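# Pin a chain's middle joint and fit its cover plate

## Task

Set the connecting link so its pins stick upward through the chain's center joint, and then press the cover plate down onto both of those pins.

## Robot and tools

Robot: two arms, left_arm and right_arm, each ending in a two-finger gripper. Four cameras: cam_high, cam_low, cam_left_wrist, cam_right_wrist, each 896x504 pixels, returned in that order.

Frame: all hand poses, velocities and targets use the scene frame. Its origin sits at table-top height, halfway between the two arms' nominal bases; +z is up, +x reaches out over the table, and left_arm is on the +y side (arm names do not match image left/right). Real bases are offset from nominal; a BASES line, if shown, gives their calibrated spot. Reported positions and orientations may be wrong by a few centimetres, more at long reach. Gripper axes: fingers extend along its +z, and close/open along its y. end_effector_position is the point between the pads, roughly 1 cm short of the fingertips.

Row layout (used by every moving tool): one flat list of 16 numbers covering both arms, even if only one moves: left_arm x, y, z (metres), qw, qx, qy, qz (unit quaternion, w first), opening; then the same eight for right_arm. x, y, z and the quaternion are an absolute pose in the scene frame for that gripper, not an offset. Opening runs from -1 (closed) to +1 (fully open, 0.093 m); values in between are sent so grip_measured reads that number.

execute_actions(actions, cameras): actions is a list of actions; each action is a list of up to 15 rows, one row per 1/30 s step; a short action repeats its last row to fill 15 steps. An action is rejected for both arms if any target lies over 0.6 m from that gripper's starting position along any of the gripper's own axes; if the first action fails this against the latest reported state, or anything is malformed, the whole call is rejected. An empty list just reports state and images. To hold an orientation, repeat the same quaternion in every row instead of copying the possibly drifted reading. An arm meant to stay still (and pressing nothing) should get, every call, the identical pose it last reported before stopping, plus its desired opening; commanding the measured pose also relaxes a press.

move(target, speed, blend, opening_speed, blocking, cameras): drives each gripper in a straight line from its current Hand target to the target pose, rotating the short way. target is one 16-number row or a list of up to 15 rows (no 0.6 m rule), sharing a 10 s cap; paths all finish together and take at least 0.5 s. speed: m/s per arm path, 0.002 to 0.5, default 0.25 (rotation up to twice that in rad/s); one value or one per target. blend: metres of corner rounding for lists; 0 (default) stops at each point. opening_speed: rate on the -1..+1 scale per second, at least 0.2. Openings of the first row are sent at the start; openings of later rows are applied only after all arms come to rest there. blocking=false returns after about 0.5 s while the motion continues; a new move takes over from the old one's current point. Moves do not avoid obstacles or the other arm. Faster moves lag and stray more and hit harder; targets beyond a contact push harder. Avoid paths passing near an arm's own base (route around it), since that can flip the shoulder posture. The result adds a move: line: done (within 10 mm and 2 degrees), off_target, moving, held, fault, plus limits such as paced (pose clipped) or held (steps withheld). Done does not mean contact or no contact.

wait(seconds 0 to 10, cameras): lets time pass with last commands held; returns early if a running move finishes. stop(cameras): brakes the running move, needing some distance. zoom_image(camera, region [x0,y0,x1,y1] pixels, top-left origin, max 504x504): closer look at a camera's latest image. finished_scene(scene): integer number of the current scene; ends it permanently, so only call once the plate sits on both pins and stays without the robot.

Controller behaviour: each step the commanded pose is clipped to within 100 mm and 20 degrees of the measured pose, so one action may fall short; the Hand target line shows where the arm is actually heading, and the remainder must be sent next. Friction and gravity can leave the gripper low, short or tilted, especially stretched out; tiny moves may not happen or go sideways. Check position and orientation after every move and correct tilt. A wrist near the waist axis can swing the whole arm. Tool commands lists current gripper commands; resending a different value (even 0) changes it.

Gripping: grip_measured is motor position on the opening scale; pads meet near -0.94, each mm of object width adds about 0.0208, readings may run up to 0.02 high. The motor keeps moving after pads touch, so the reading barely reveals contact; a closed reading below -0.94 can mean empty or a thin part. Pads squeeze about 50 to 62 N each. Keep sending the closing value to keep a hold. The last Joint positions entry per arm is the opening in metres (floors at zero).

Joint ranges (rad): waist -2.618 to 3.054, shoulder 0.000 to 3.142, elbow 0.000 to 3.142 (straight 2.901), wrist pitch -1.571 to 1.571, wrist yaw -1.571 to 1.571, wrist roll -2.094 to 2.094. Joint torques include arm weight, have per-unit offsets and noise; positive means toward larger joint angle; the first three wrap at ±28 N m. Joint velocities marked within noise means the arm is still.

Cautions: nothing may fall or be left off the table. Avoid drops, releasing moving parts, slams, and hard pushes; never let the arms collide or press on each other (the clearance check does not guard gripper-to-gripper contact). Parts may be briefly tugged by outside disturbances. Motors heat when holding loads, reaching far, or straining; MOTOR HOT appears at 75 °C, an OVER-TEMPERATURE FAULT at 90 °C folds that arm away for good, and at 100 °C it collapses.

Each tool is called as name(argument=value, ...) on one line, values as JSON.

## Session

execute_actions(actions=[])

zoom_image(camera="cam_high", region=[200, 150, 700, 480])

Scene clock: 0.00 s.
left_arm: end_effector_position=(+0.3515, +0.2248, +0.1202) grip_measured=+1.000 end_effector_quat_wxyz=(+0.613, +0.017, +0.790, -0.012) | right_arm: end_effector_position=(+0.4336, -0.3945, +0.1017) grip_measured=+1.000 end_effector_quat_wxyz=(+0.594, +0.078, +0.800, +0.015)
Joint positions: left_arm=[0.042 1.51 0.378 0.88 0.064 0.018 0.093] | right_arm=[-0.054 1.542 0.354 0.89 0.009 0.126 0.093]
Joint velocities: within noise
Joint torques (N m): no reading
Motor temperatures (°C): left_arm=[29 36 44 36 29 30 28] | right_arm=[28 36 34 29 30 27 32]
Heat: left arm: 44 °C; right arm: 36 °C.
Hand target: left_arm +0.3520, +0.2248, +0.1209; +0.612, +0.017, +0.791, -0.012 | right_arm +0.4342, -0.3946, +0.1026; +0.594, +0.078, +0.800, +0.015
Tool commands: left_gripper/opening=+1.0 right_gripper/opening=+1.0

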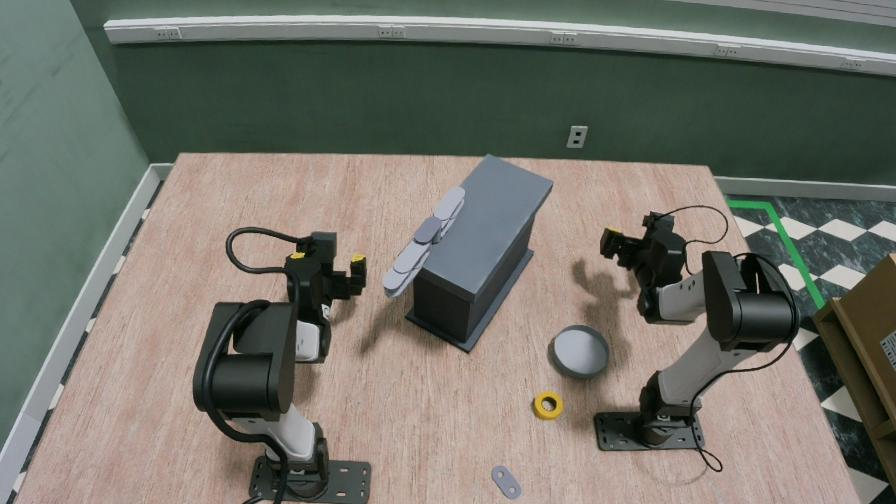

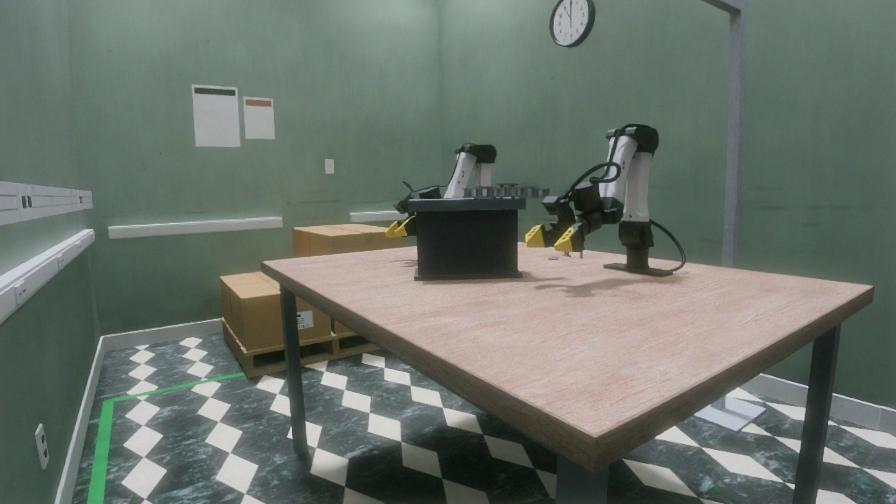

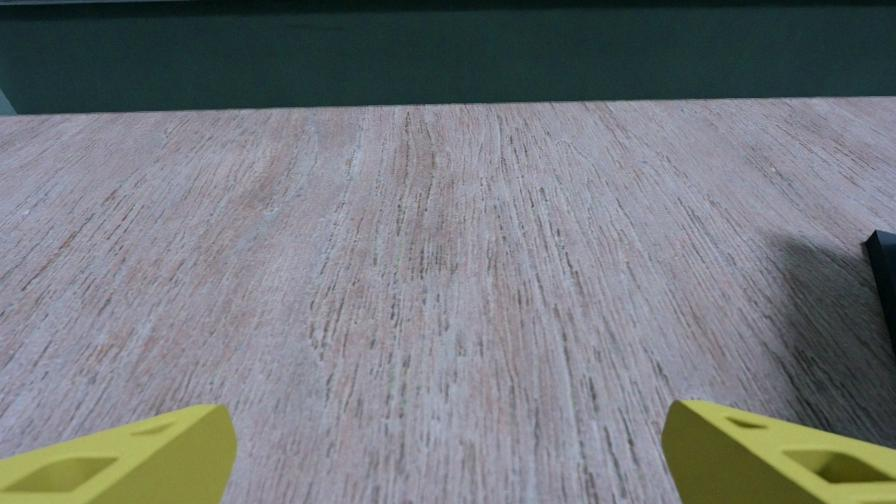

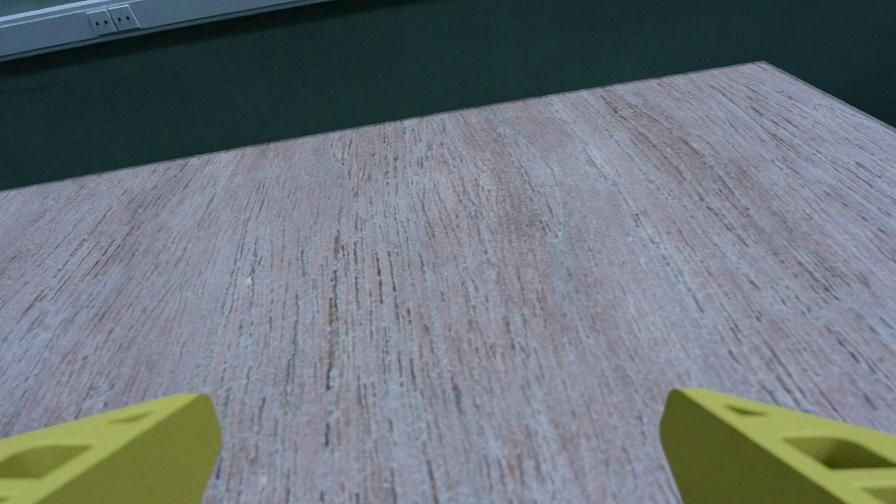

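Scaled by 1.008 from the camera's 896x504 image, which has a finer 1280x720 frame.

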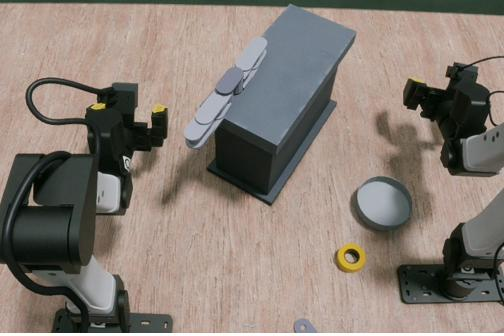

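zoom_image(camera="cam_high", region=[370, 140, 570, 320])

zoom_image(camera="cam_high", region=[460, 310, 640, 504])

zoom_image(camera="cam_low", region=[380, 160, 640, 290])

Scaled by 2.520 from the camera's 896x504 image, which has a finer 1280x720 frame.

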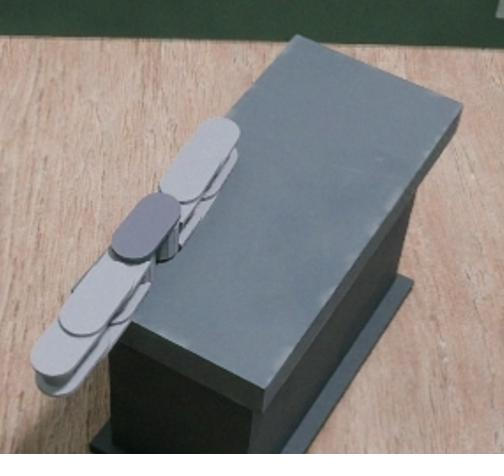

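Scaled by 2.598 from the camera's 896x504 image, which has a finer 1280x720 frame.

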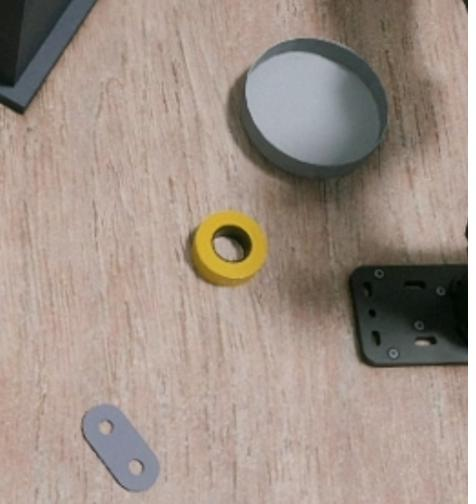

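Scaled by 1.938 from the camera's 896x504 image, which has a finer 1280x720 frame.

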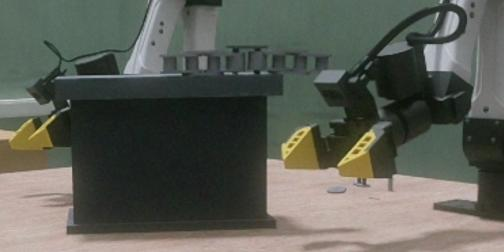

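move(target=[[0.30,0.22,0.32,0.5,0.0,0.82,0.0,0.2,0.36,-0.36,0.2,0.45,0.03,0.89,0.0,0.2],[0.23,0.14,0.36,0.4266,0.3394,0.8195,-0.1767,0.2,0.25,-0.32,0.27,0.3007,0,0.9537,0,0.2]], speed=0.25, blend=0.05)

Scene clock: 7.30 s.
left_arm: end_effector_position=(+0.2311, +0.1409, +0.3587) grip_measured=+0.201 end_effector_quat_wxyz=(+0.430, +0.334, +0.821, -0.172) | right_arm: end_effector_position=(+0.2506, -0.3203, +0.2659) grip_measured=+0.202 end_effector_quat_wxyz=(+0.300, -0.002, +0.954, +0.001)
Joint positions: left_arm=[0.081 1.192 1.584 -1.192 0.652 0.565 0.055] | right_arm=[0.415 0.96 1.291 -1.329 0.226 0.337 0.055]
Joint velocities: within noise
Joint torques (N m): left_arm=[0.03 -1.2 7.09 1.32 0.39 0.15] | right_arm=[0.55 0.02 8.05 1.32 0.11 0.26]
Motor temperatures (°C): left_arm=[29 36 45 38 29 30 28] | right_arm=[28 37 35 31 30 27 32]
Heat: left arm: 45 °C; right arm: 37 °C.
Hand target: left_arm +0.2300, +0.1400, +0.3601; +0.427, +0.339, +0.819, -0.176 | right_arm +0.2500, -0.3200, +0.2699; +0.301, +0.000, +0.954, +0.000
Off the commanded pose: left_arm 0.002 m, 1 deg | right_arm 0.004 m, 0 deg.
move: done

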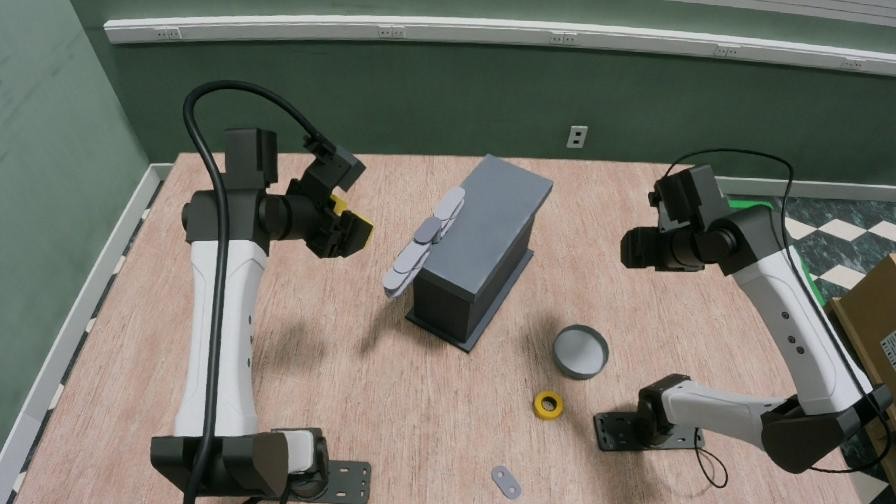

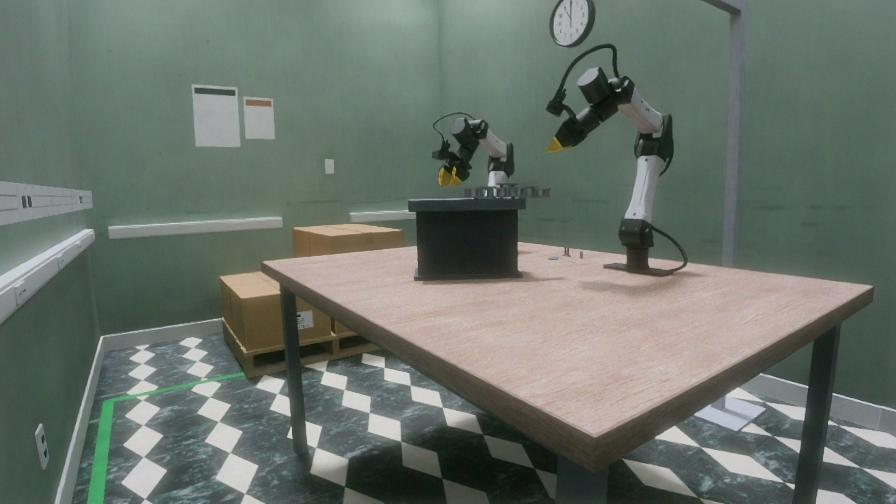

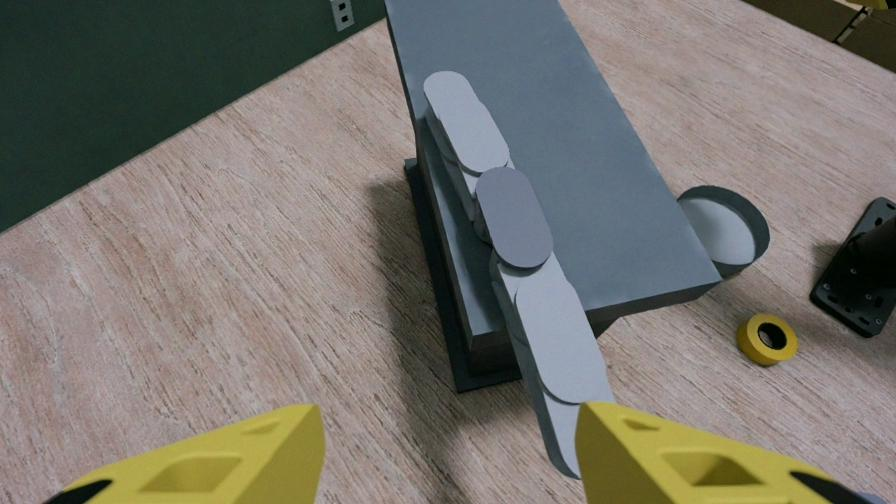

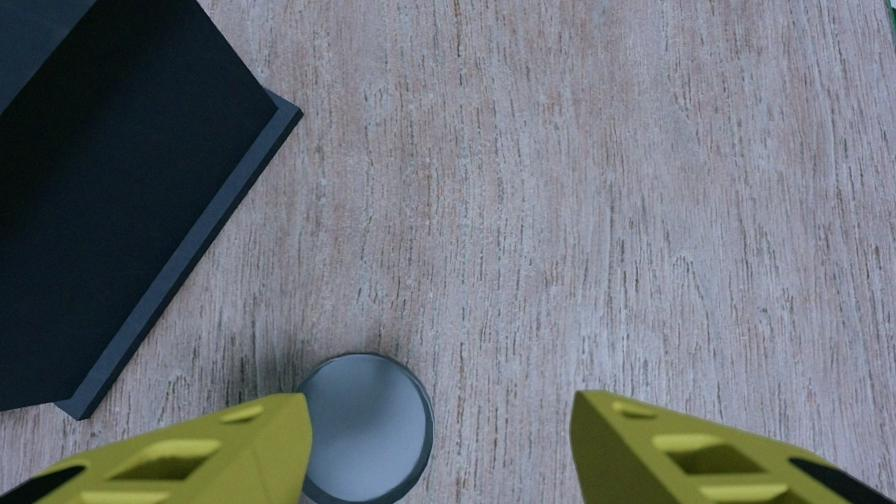

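zoom_image(camera="cam_left_wrist", region=[380, 50, 680, 490])

zoom_image(camera="cam_low", region=[400, 170, 620, 280])

Scaled by 1.145 from the camera's 896x504 image, which has a finer 1280x720 frame.

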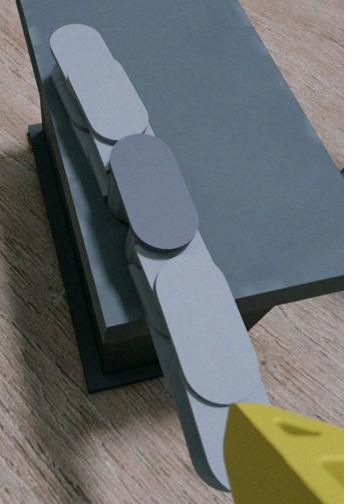

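Scaled by 2.291 from the camera's 896x504 image, which has a finer 1280x720 frame.

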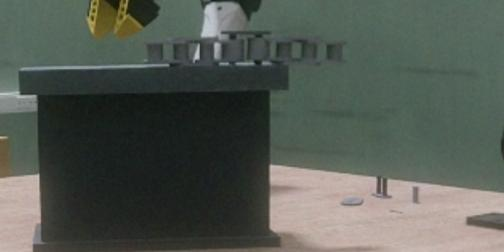

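move(target=[[0.16,0.14,0.33,0.5146,0.2424,0.8078,-0.1544,0.1,0.25,-0.25,0.33,0.2333,-0.4181,0.8707,0.1120,0.5],[0.14,0.136,0.258,0.5146,0.2424,0.8078,-0.1544,0.1,0.21,-0.09,0.36,0.2333,-0.4181,0.8707,0.1120,0.5]], speed=0.2, blend=0.03)

Scene clock: 28.23 s.
left_arm: end_effector_position=(+0.1395, +0.1352, +0.2590) grip_measured=+0.101 end_effector_quat_wxyz=(+0.512, +0.248, +0.807, -0.156) | right_arm: end_effector_position=(+0.2101, -0.0910, +0.3581) grip_measured=+0.498 end_effector_quat_wxyz=(+0.255, -0.419, +0.862, +0.129)
Joint positions: left_arm=[-0.072 0.45 0.787 -0.831 0.452 0.234 0.05] | right_arm=[1.081 1.569 2.145 -1.572 0.083 0.144 0.069]
Joint velocities: within noise
Joint torques (N m): left_arm=[-0.65 1.47 5.24 2.02 0 -0.2] | right_arm=[0.42 -4.7 6.95 1.36 0.03 0.23]
Motor temperatures (°C): left_arm=[29 36 47 40 29 30 28] | right_arm=[28 36 38 32 30 27 32]
Heat: left arm: 47 °C; right arm: 38 °C.
Hand target: left_arm +0.1400, +0.1360, +0.2579; +0.514, +0.243, +0.808, -0.155 | right_arm +0.2101, -0.0900, +0.3595; +0.255, -0.416, +0.863, +0.127
Off the commanded pose: left_arm 0.001 m, 1 deg | right_arm 0.002 m, 3 deg.
joint sent to its limit (right arm) — joint 4 (wrist pitch), lower limit. The joint targets are off in orientation, not in position.
move: off_target (right_arm)

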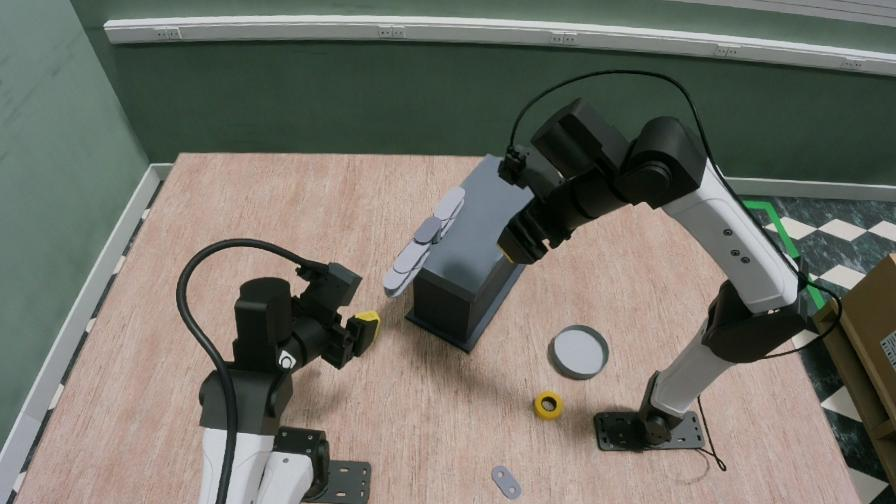

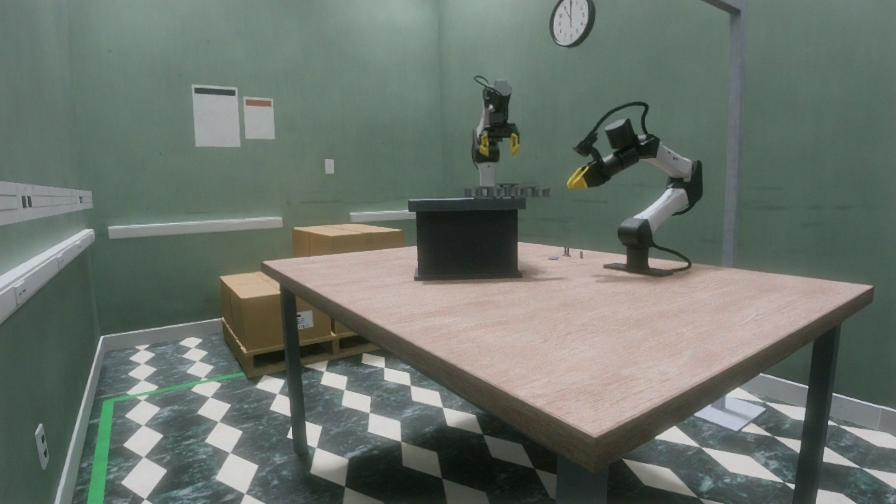

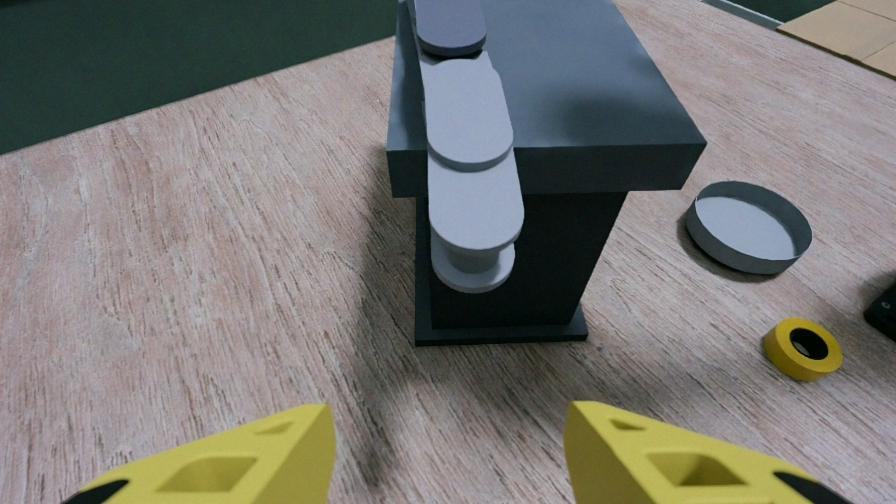

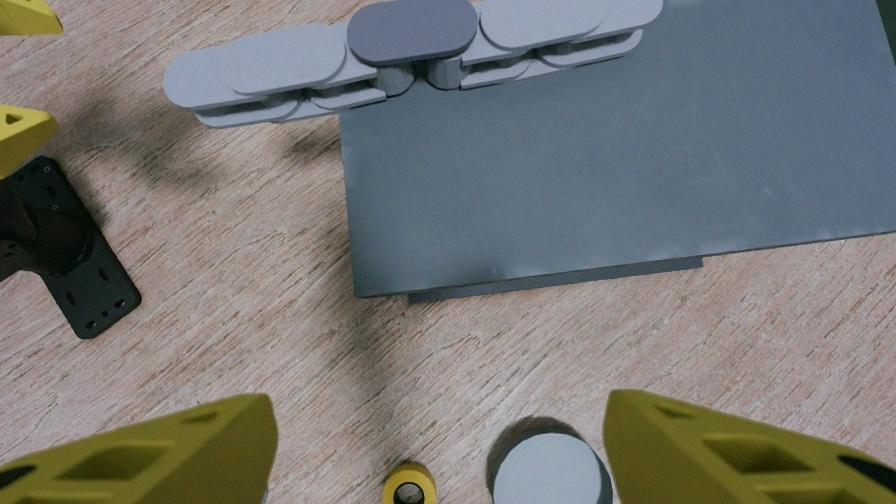

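execute_actions(actions=[])

Scene clock: 30.23 s.
left_arm: end_effector_position=(+0.1397, +0.1352, +0.2591) grip_measured=+0.101 end_effector_quat_wxyz=(+0.512, +0.248, +0.807, -0.156) | right_arm: end_effector_position=(+0.2102, -0.0910, +0.3581) grip_measured=+0.498 end_effector_quat_wxyz=(+0.255, -0.418, +0.862, +0.129)
Joint positions: left_arm=[-0.072 0.45 0.787 -0.83 0.452 0.234 0.05] | right_arm=[1.081 1.569 2.145 -1.572 0.084 0.144 0.069]
Joint velocities: within noise
Joint torques (N m): left_arm=[-0.68 1.5 5.27 2 0 -0.2] | right_arm=[0.4 -4.7 6.97 1.36 0.03 0.26]
Motor temperatures (°C): left_arm=[29 36 47 40 29 30 28] | right_arm=[28 37 38 32 30 27 32]
Heat: left arm: 47 °C; right arm: 38 °C.
Hand target: left_arm +0.1400, +0.1360, +0.2580; +0.514, +0.243, +0.808, -0.155 | right_arm +0.2101, -0.0900, +0.3595; +0.255, -0.416, +0.863, +0.127
Tool commands: left_gripper/opening=+0.1 right_gripper/opening=+0.5
Off the commanded pose: left_arm 0.001 m, 1 deg | right_arm 0.002 m, 3 deg.

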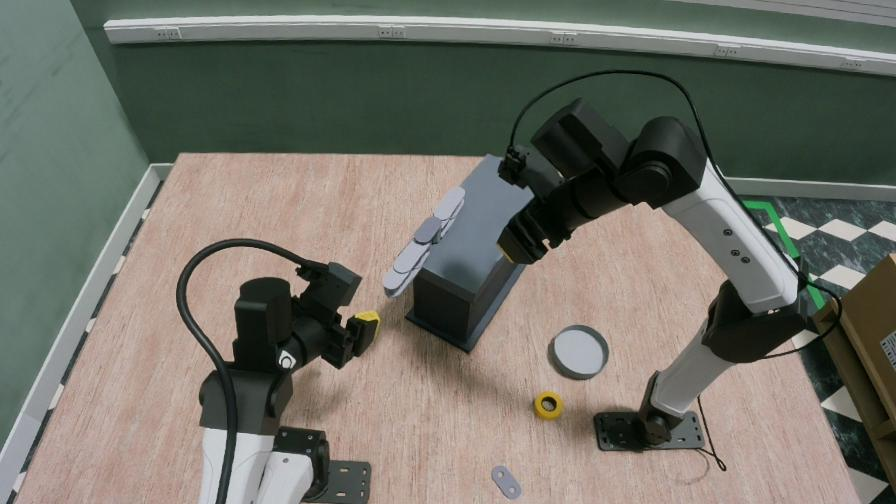

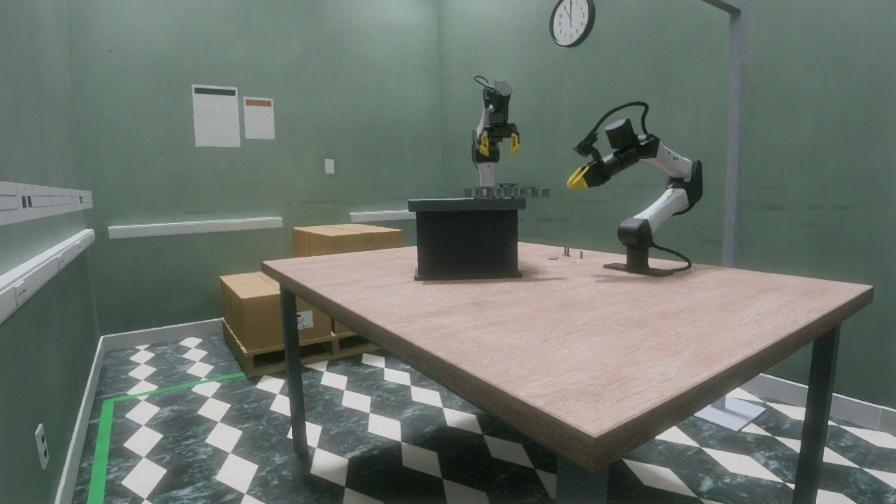

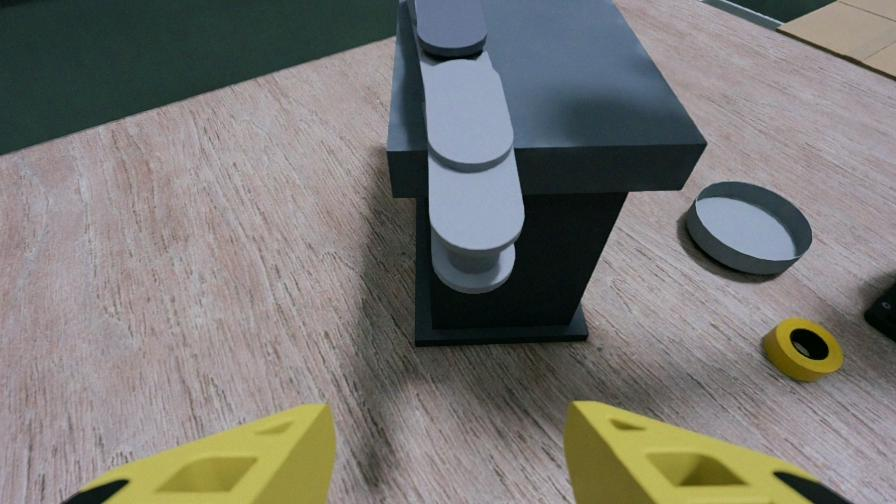

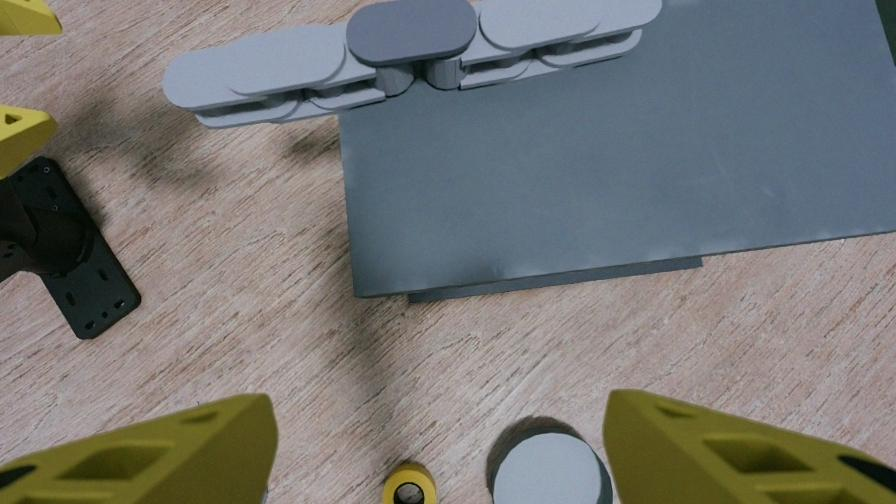

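move(target=[0.169,0.105,0.258,0.5131,0.2479,0.8064,-0.1569,0.1,0.21,-0.09,0.36,0.2333,-0.4181,0.8707,0.1120,0.5], speed=0.08)

Scene clock: 33.00 s.
left_arm: end_effector_position=(+0.1669, +0.1050, +0.2619) grip_measured=+0.101 end_effector_quat_wxyz=(+0.516, +0.254, +0.802, -0.158) | right_arm: end_effector_position=(+0.2102, -0.0910, +0.3581) grip_measured=+0.498 end_effector_quat_wxyz=(+0.255, -0.418, +0.862, +0.129)
Joint positions: left_arm=[-0.357 0.569 0.771 -0.642 0.208 0.108 0.05] | right_arm=[1.081 1.569 2.145 -1.572 0.084 0.145 0.069]
Joint velocities: within noise
Joint torques (N m): left_arm=[-0.65 1.8 5.71 2.13 -0.17 -0.22] | right_arm=[0.4 -4.7 6.97 1.36 0.03 0.25]
Motor temperatures (°C): left_arm=[29 36 47 41 29 30 28] | right_arm=[28 37 38 32 30 27 32]
Heat: left arm: 47 °C; right arm: 38 °C.
Hand target: left_arm +0.1690, +0.1051, +0.2580; +0.513, +0.248, +0.807, -0.157 | right_arm +0.2101, -0.0900, +0.3595; +0.255, -0.416, +0.864, +0.127
Off the commanded pose: left_arm 0.004 m, 1 deg | right_arm 0.002 m, 3 deg.
joint sent to its limit (right arm) — joint 4 (wrist pitch), lower limit. The joint targets are off in orientation, not in position.
move: off_target (right_arm)

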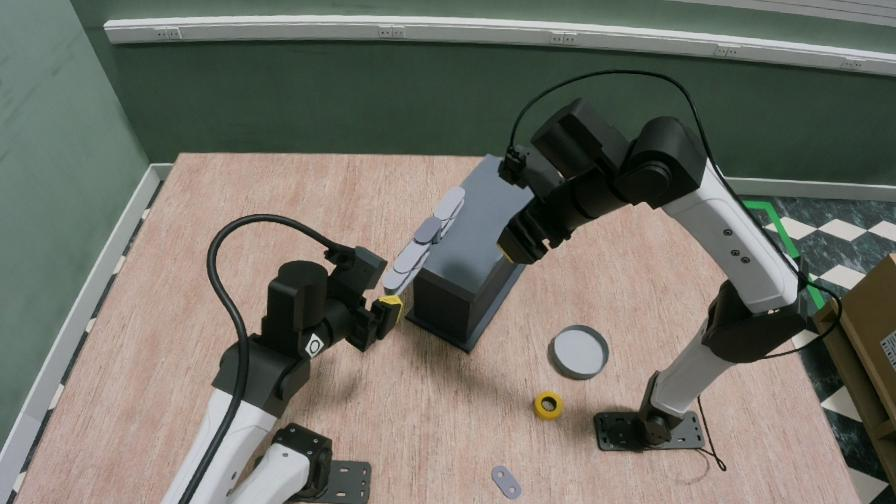

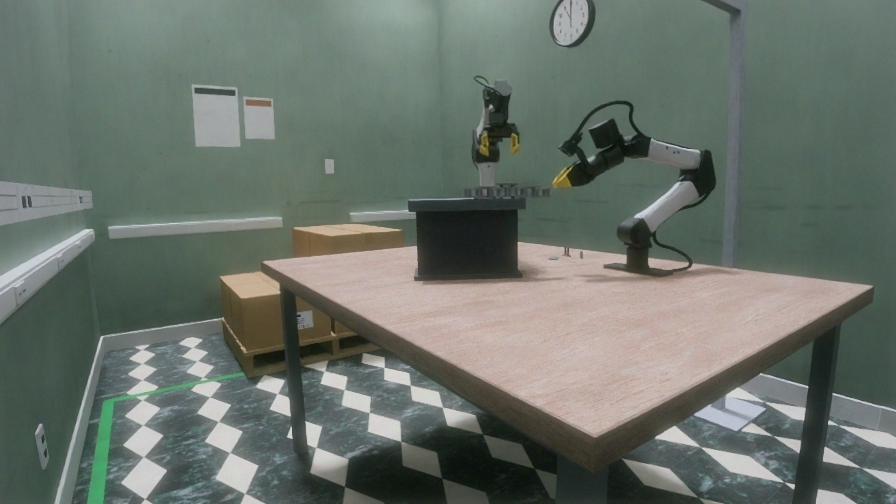

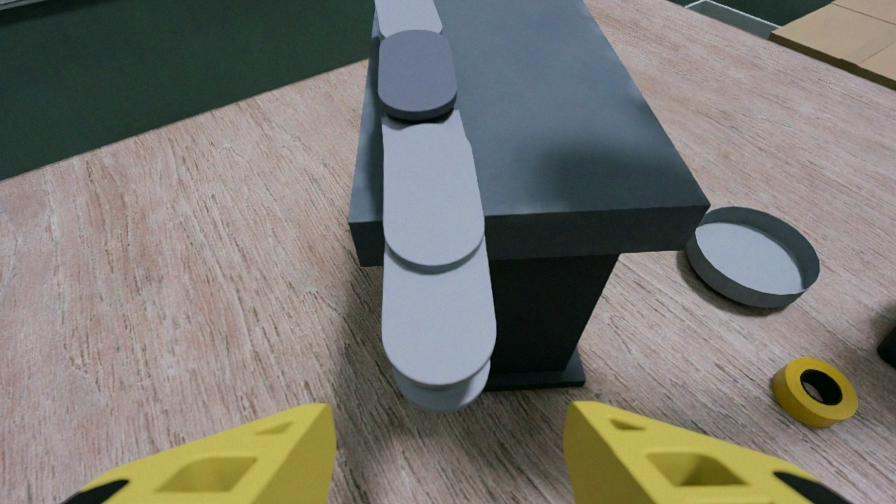

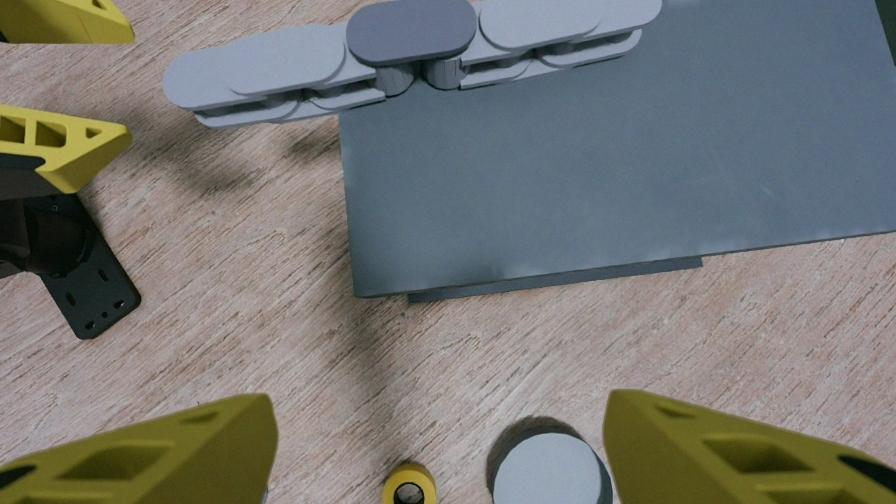

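move(target=[[0.178,0.098,0.254,0.5184,0.2218,0.8137,-0.1413,0.25,0.21,-0.09,0.36,0.2333,-0.4181,0.8707,0.1120,0.5],[0.200,0.085,0.252,0.5184,0.2218,0.8137,-0.1413,0.25,0.21,-0.09,0.36,0.2333,-0.4181,0.8707,0.1120,0.5]], speed=0.08)

Scene clock: 35.23 s.
left_arm: end_effector_position=(+0.1986, +0.0852, +0.2537) grip_measured=+0.248 end_effector_quat_wxyz=(+0.519, +0.228, +0.812, -0.142) | right_arm: end_effector_position=(+0.2102, -0.0910, +0.3581) grip_measured=+0.498 end_effector_quat_wxyz=(+0.255, -0.418, +0.862, +0.129)
Joint positions: left_arm=[-0.484 0.709 0.752 -0.479 0.036 0.024 0.057] | right_arm=[1.081 1.569 2.145 -1.572 0.084 0.145 0.069]
Joint velocities: within noise
Joint torques (N m): left_arm=[-0.65 0.51 6.43 2.15 -0.14 -0.2] | right_arm=[0.4 -4.7 6.95 1.36 0.03 0.25]
Motor temperatures (°C): left_arm=[29 36 47 41 29 30 28] | right_arm=[28 37 38 32 30 27 32]
Heat: left arm: 47 °C; right arm: 38 °C.
Hand target: left_arm +0.2000, +0.0850, +0.2520; +0.518, +0.222, +0.814, -0.141 | right_arm +0.2101, -0.0900, +0.3595; +0.255, -0.416, +0.864, +0.127
Off the commanded pose: left_arm 0.002 m, 1 deg | right_arm 0.002 m, 3 deg.
joint sent to its limit (right arm) — joint 4 (wrist pitch), lower limit. The joint targets are off in orientation, not in position.
move: off_target (right_arm)

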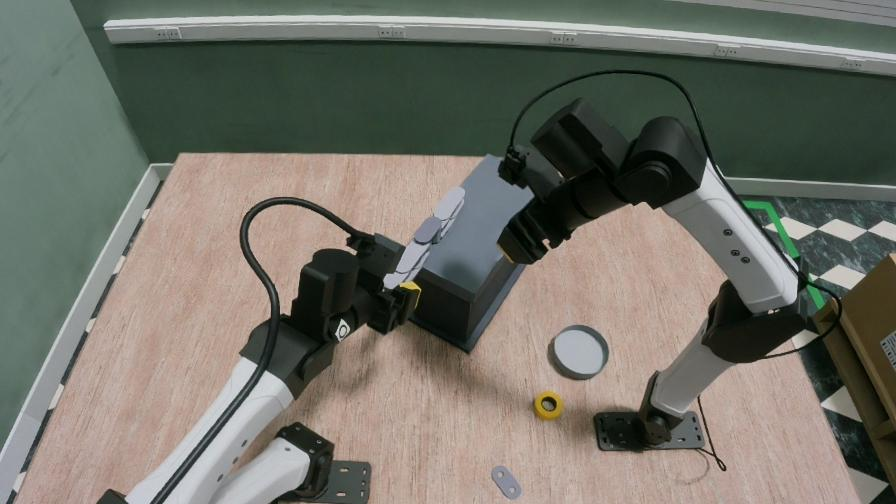

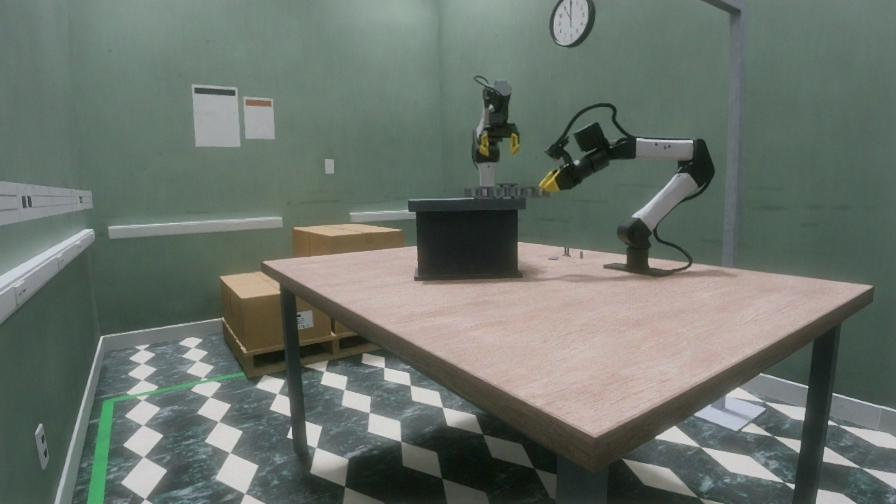

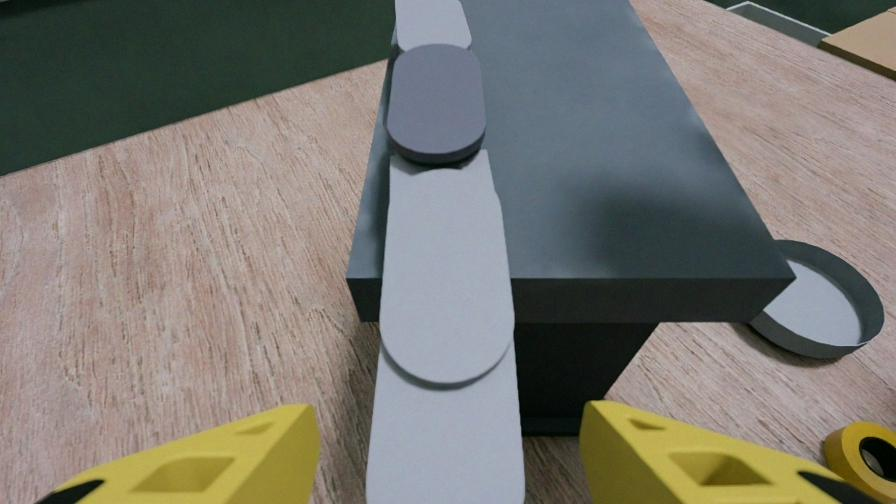

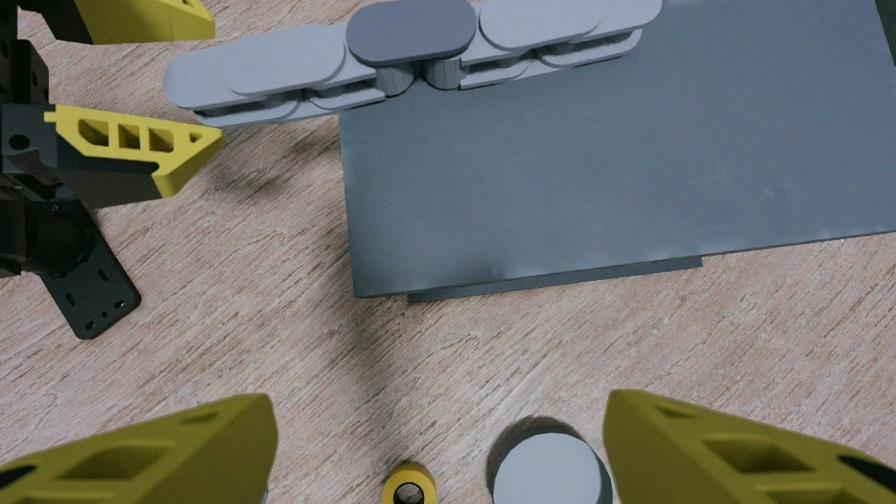

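move(target=[0.2285,0.0675,0.250,0.5184,0.2218,0.8137,-0.1413,0.25,0.21,-0.09,0.36,0.2333,-0.4181,0.8707,0.1120,0.5], speed=0.06, cameras=["cam_left_wrist","cam_right_wrist"])

move(target=[0.2285,0.0675,0.250,0.5184,0.2218,0.8137,-0.1413,-0.7,0.21,-0.09,0.36,0.2333,-0.4181,0.8707,0.1120,0.5], opening_speed=0.6, cameras=["cam_left_wrist","cam_right_wrist"])

Scene clock: 37.17 s.
left_arm: end_effector_position=(+0.2252, +0.0691, +0.2404) grip_measured=+0.248 end_effector_quat_wxyz=(+0.509, +0.230, +0.818, -0.140) | right_arm: end_effector_position=(+0.2102, -0.0911, +0.3581) grip_measured=+0.498 end_effector_quat_wxyz=(+0.255, -0.418, +0.862, +0.129)
Joint positions: left_arm=[-0.492 0.849 0.752 -0.362 0.028 0.02 0.057] | right_arm=[1.081 1.569 2.145 -1.572 0.084 0.145 0.069]
Joint velocities: within noise
Joint torques (N m): left_arm=[-0.69 -0.27 8.83 2.13 -0.15 -0.2] | right_arm=[0.39 -4.68 6.95 1.36 0.02 0.25]
Motor temperatures (°C): left_arm=[29 36 48 41 29 30 28] | right_arm=[28 37 38 32 30 27 32]
Heat: left arm: 48 °C; right arm: 38 °C.
Hand target: left_arm +0.2282, +0.0677, +0.2499; +0.518, +0.222, +0.814, -0.141 | right_arm +0.2101, -0.0900, +0.3595; +0.256, -0.416, +0.864, +0.127
Off the commanded pose: left_arm 0.010 m, 1 deg | right_arm 0.002 m, 3 deg.
joint sent to its limit (right arm) — joint 4 (wrist pitch), lower limit. The joint targets are off in orientation, not in position.
move: off_target (right_arm)
Images, in order (width x height): cam_left_wrist 896x504, cam_right_wrist 896x504.

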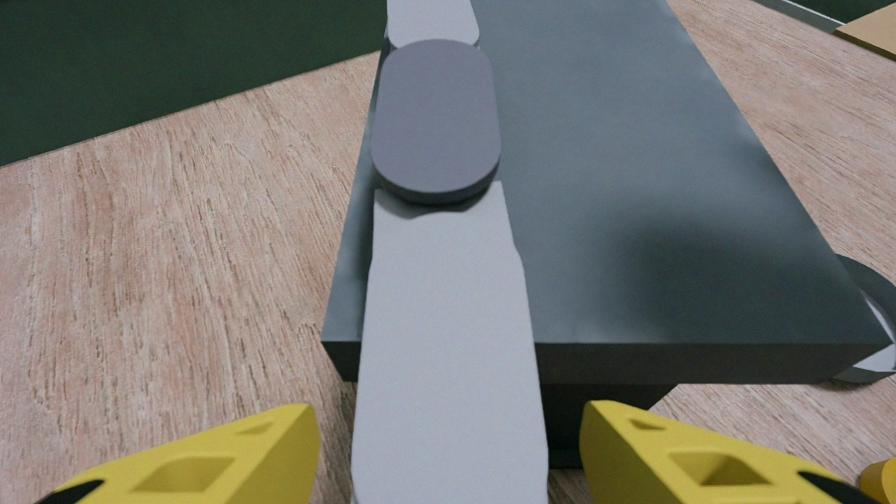

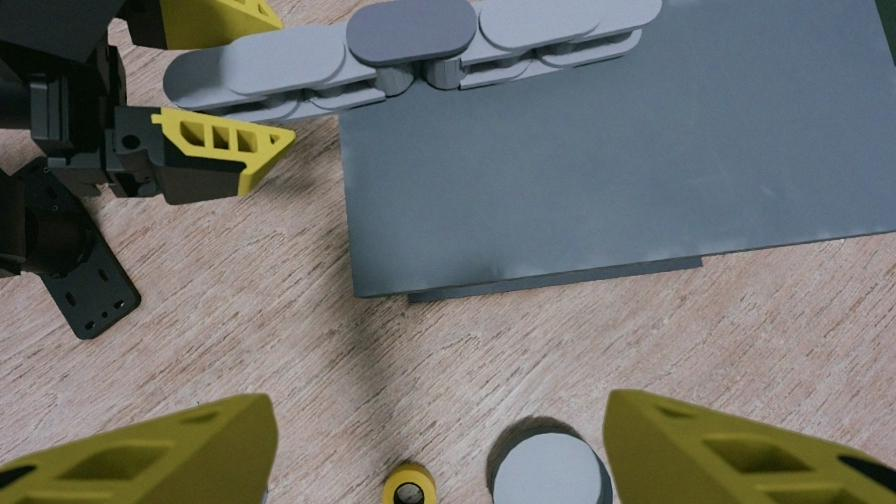

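Scene clock: 38.97 s.
left_arm: end_effector_position=(+0.2253, +0.0691, +0.2407) grip_measured=-0.464 end_effector_quat_wxyz=(+0.510, +0.228, +0.818, -0.140) | right_arm: end_effector_position=(+0.2102, -0.0911, +0.3581) grip_measured=+0.498 end_effector_quat_wxyz=(+0.255, -0.418, +0.862, +0.129)
Joint positions: left_arm=[-0.492 0.849 0.752 -0.36 0.027 0.016 0.023] | right_arm=[1.081 1.569 2.145 -1.572 0.084 0.145 0.069]
Joint velocities: within noise
Joint torques (N m): left_arm=[-0.7 -0.25 8.84 2.08 -0.13 -0.15] | right_arm=[0.39 -4.7 6.97 1.36 0.03 0.25]
Motor temperatures (°C): left_arm=[29 36 48 42 29 30 28] | right_arm=[28 37 38 32 30 27 32]
Heat: left arm: 48 °C; right arm: 38 °C.
Hand target: left_arm +0.2283, +0.0676, +0.2499; +0.518, +0.222, +0.814, -0.141 | right_arm +0.2101, -0.0900, +0.3595; +0.256, -0.416, +0.864, +0.127
Off the commanded pose: left_arm 0.010 m, 1 deg | right_arm 0.002 m, 3 deg.
joint sent to its limit (right arm) — joint 4 (wrist pitch), lower limit. The joint targets are off in orientation, not in position.
move: off_target (right_arm)
Images, in order (width x height): cam_left_wrist 896x504, cam_right_wrist 896x504.

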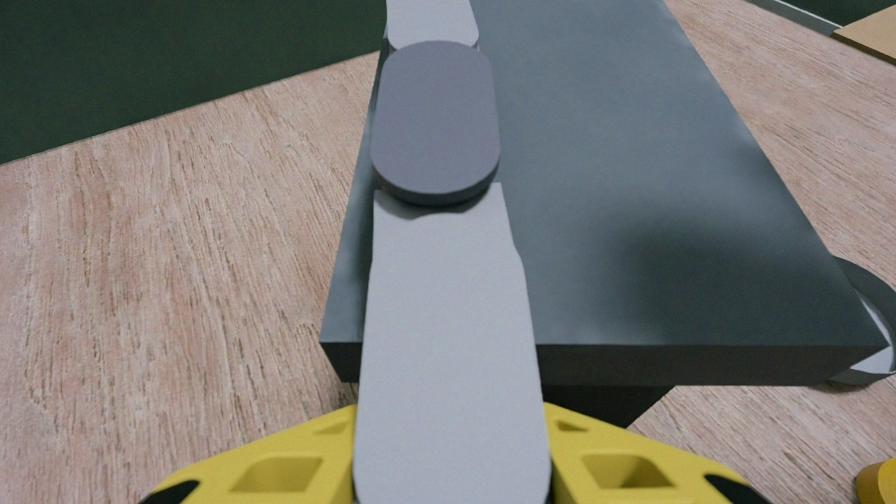

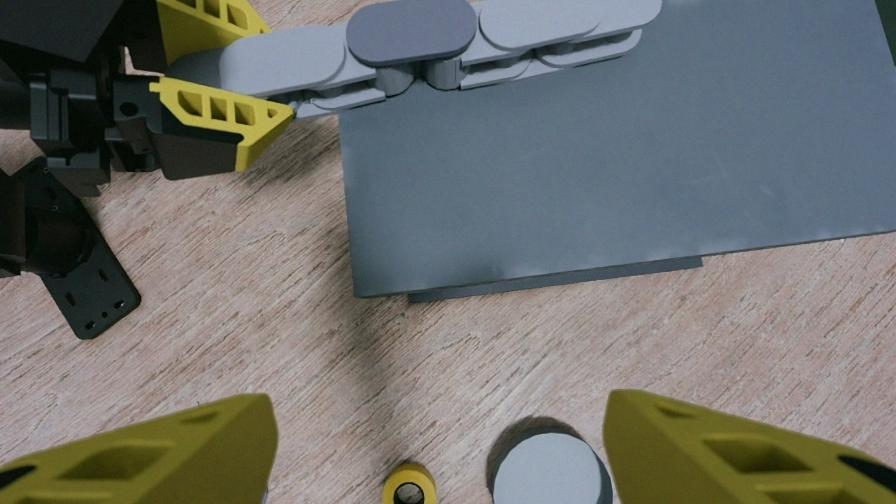

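zoom_image(camera="cam_right_wrist", region=[320, 0, 500, 110])

Scaled by 2.800 from the camera's 896x504 image, which has a finer 1280x720 frame.

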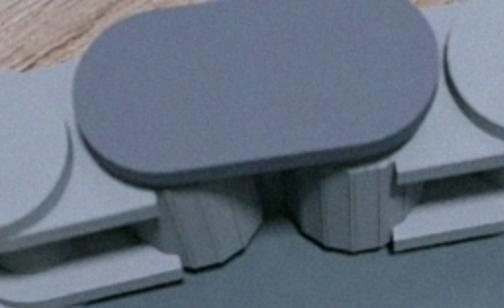

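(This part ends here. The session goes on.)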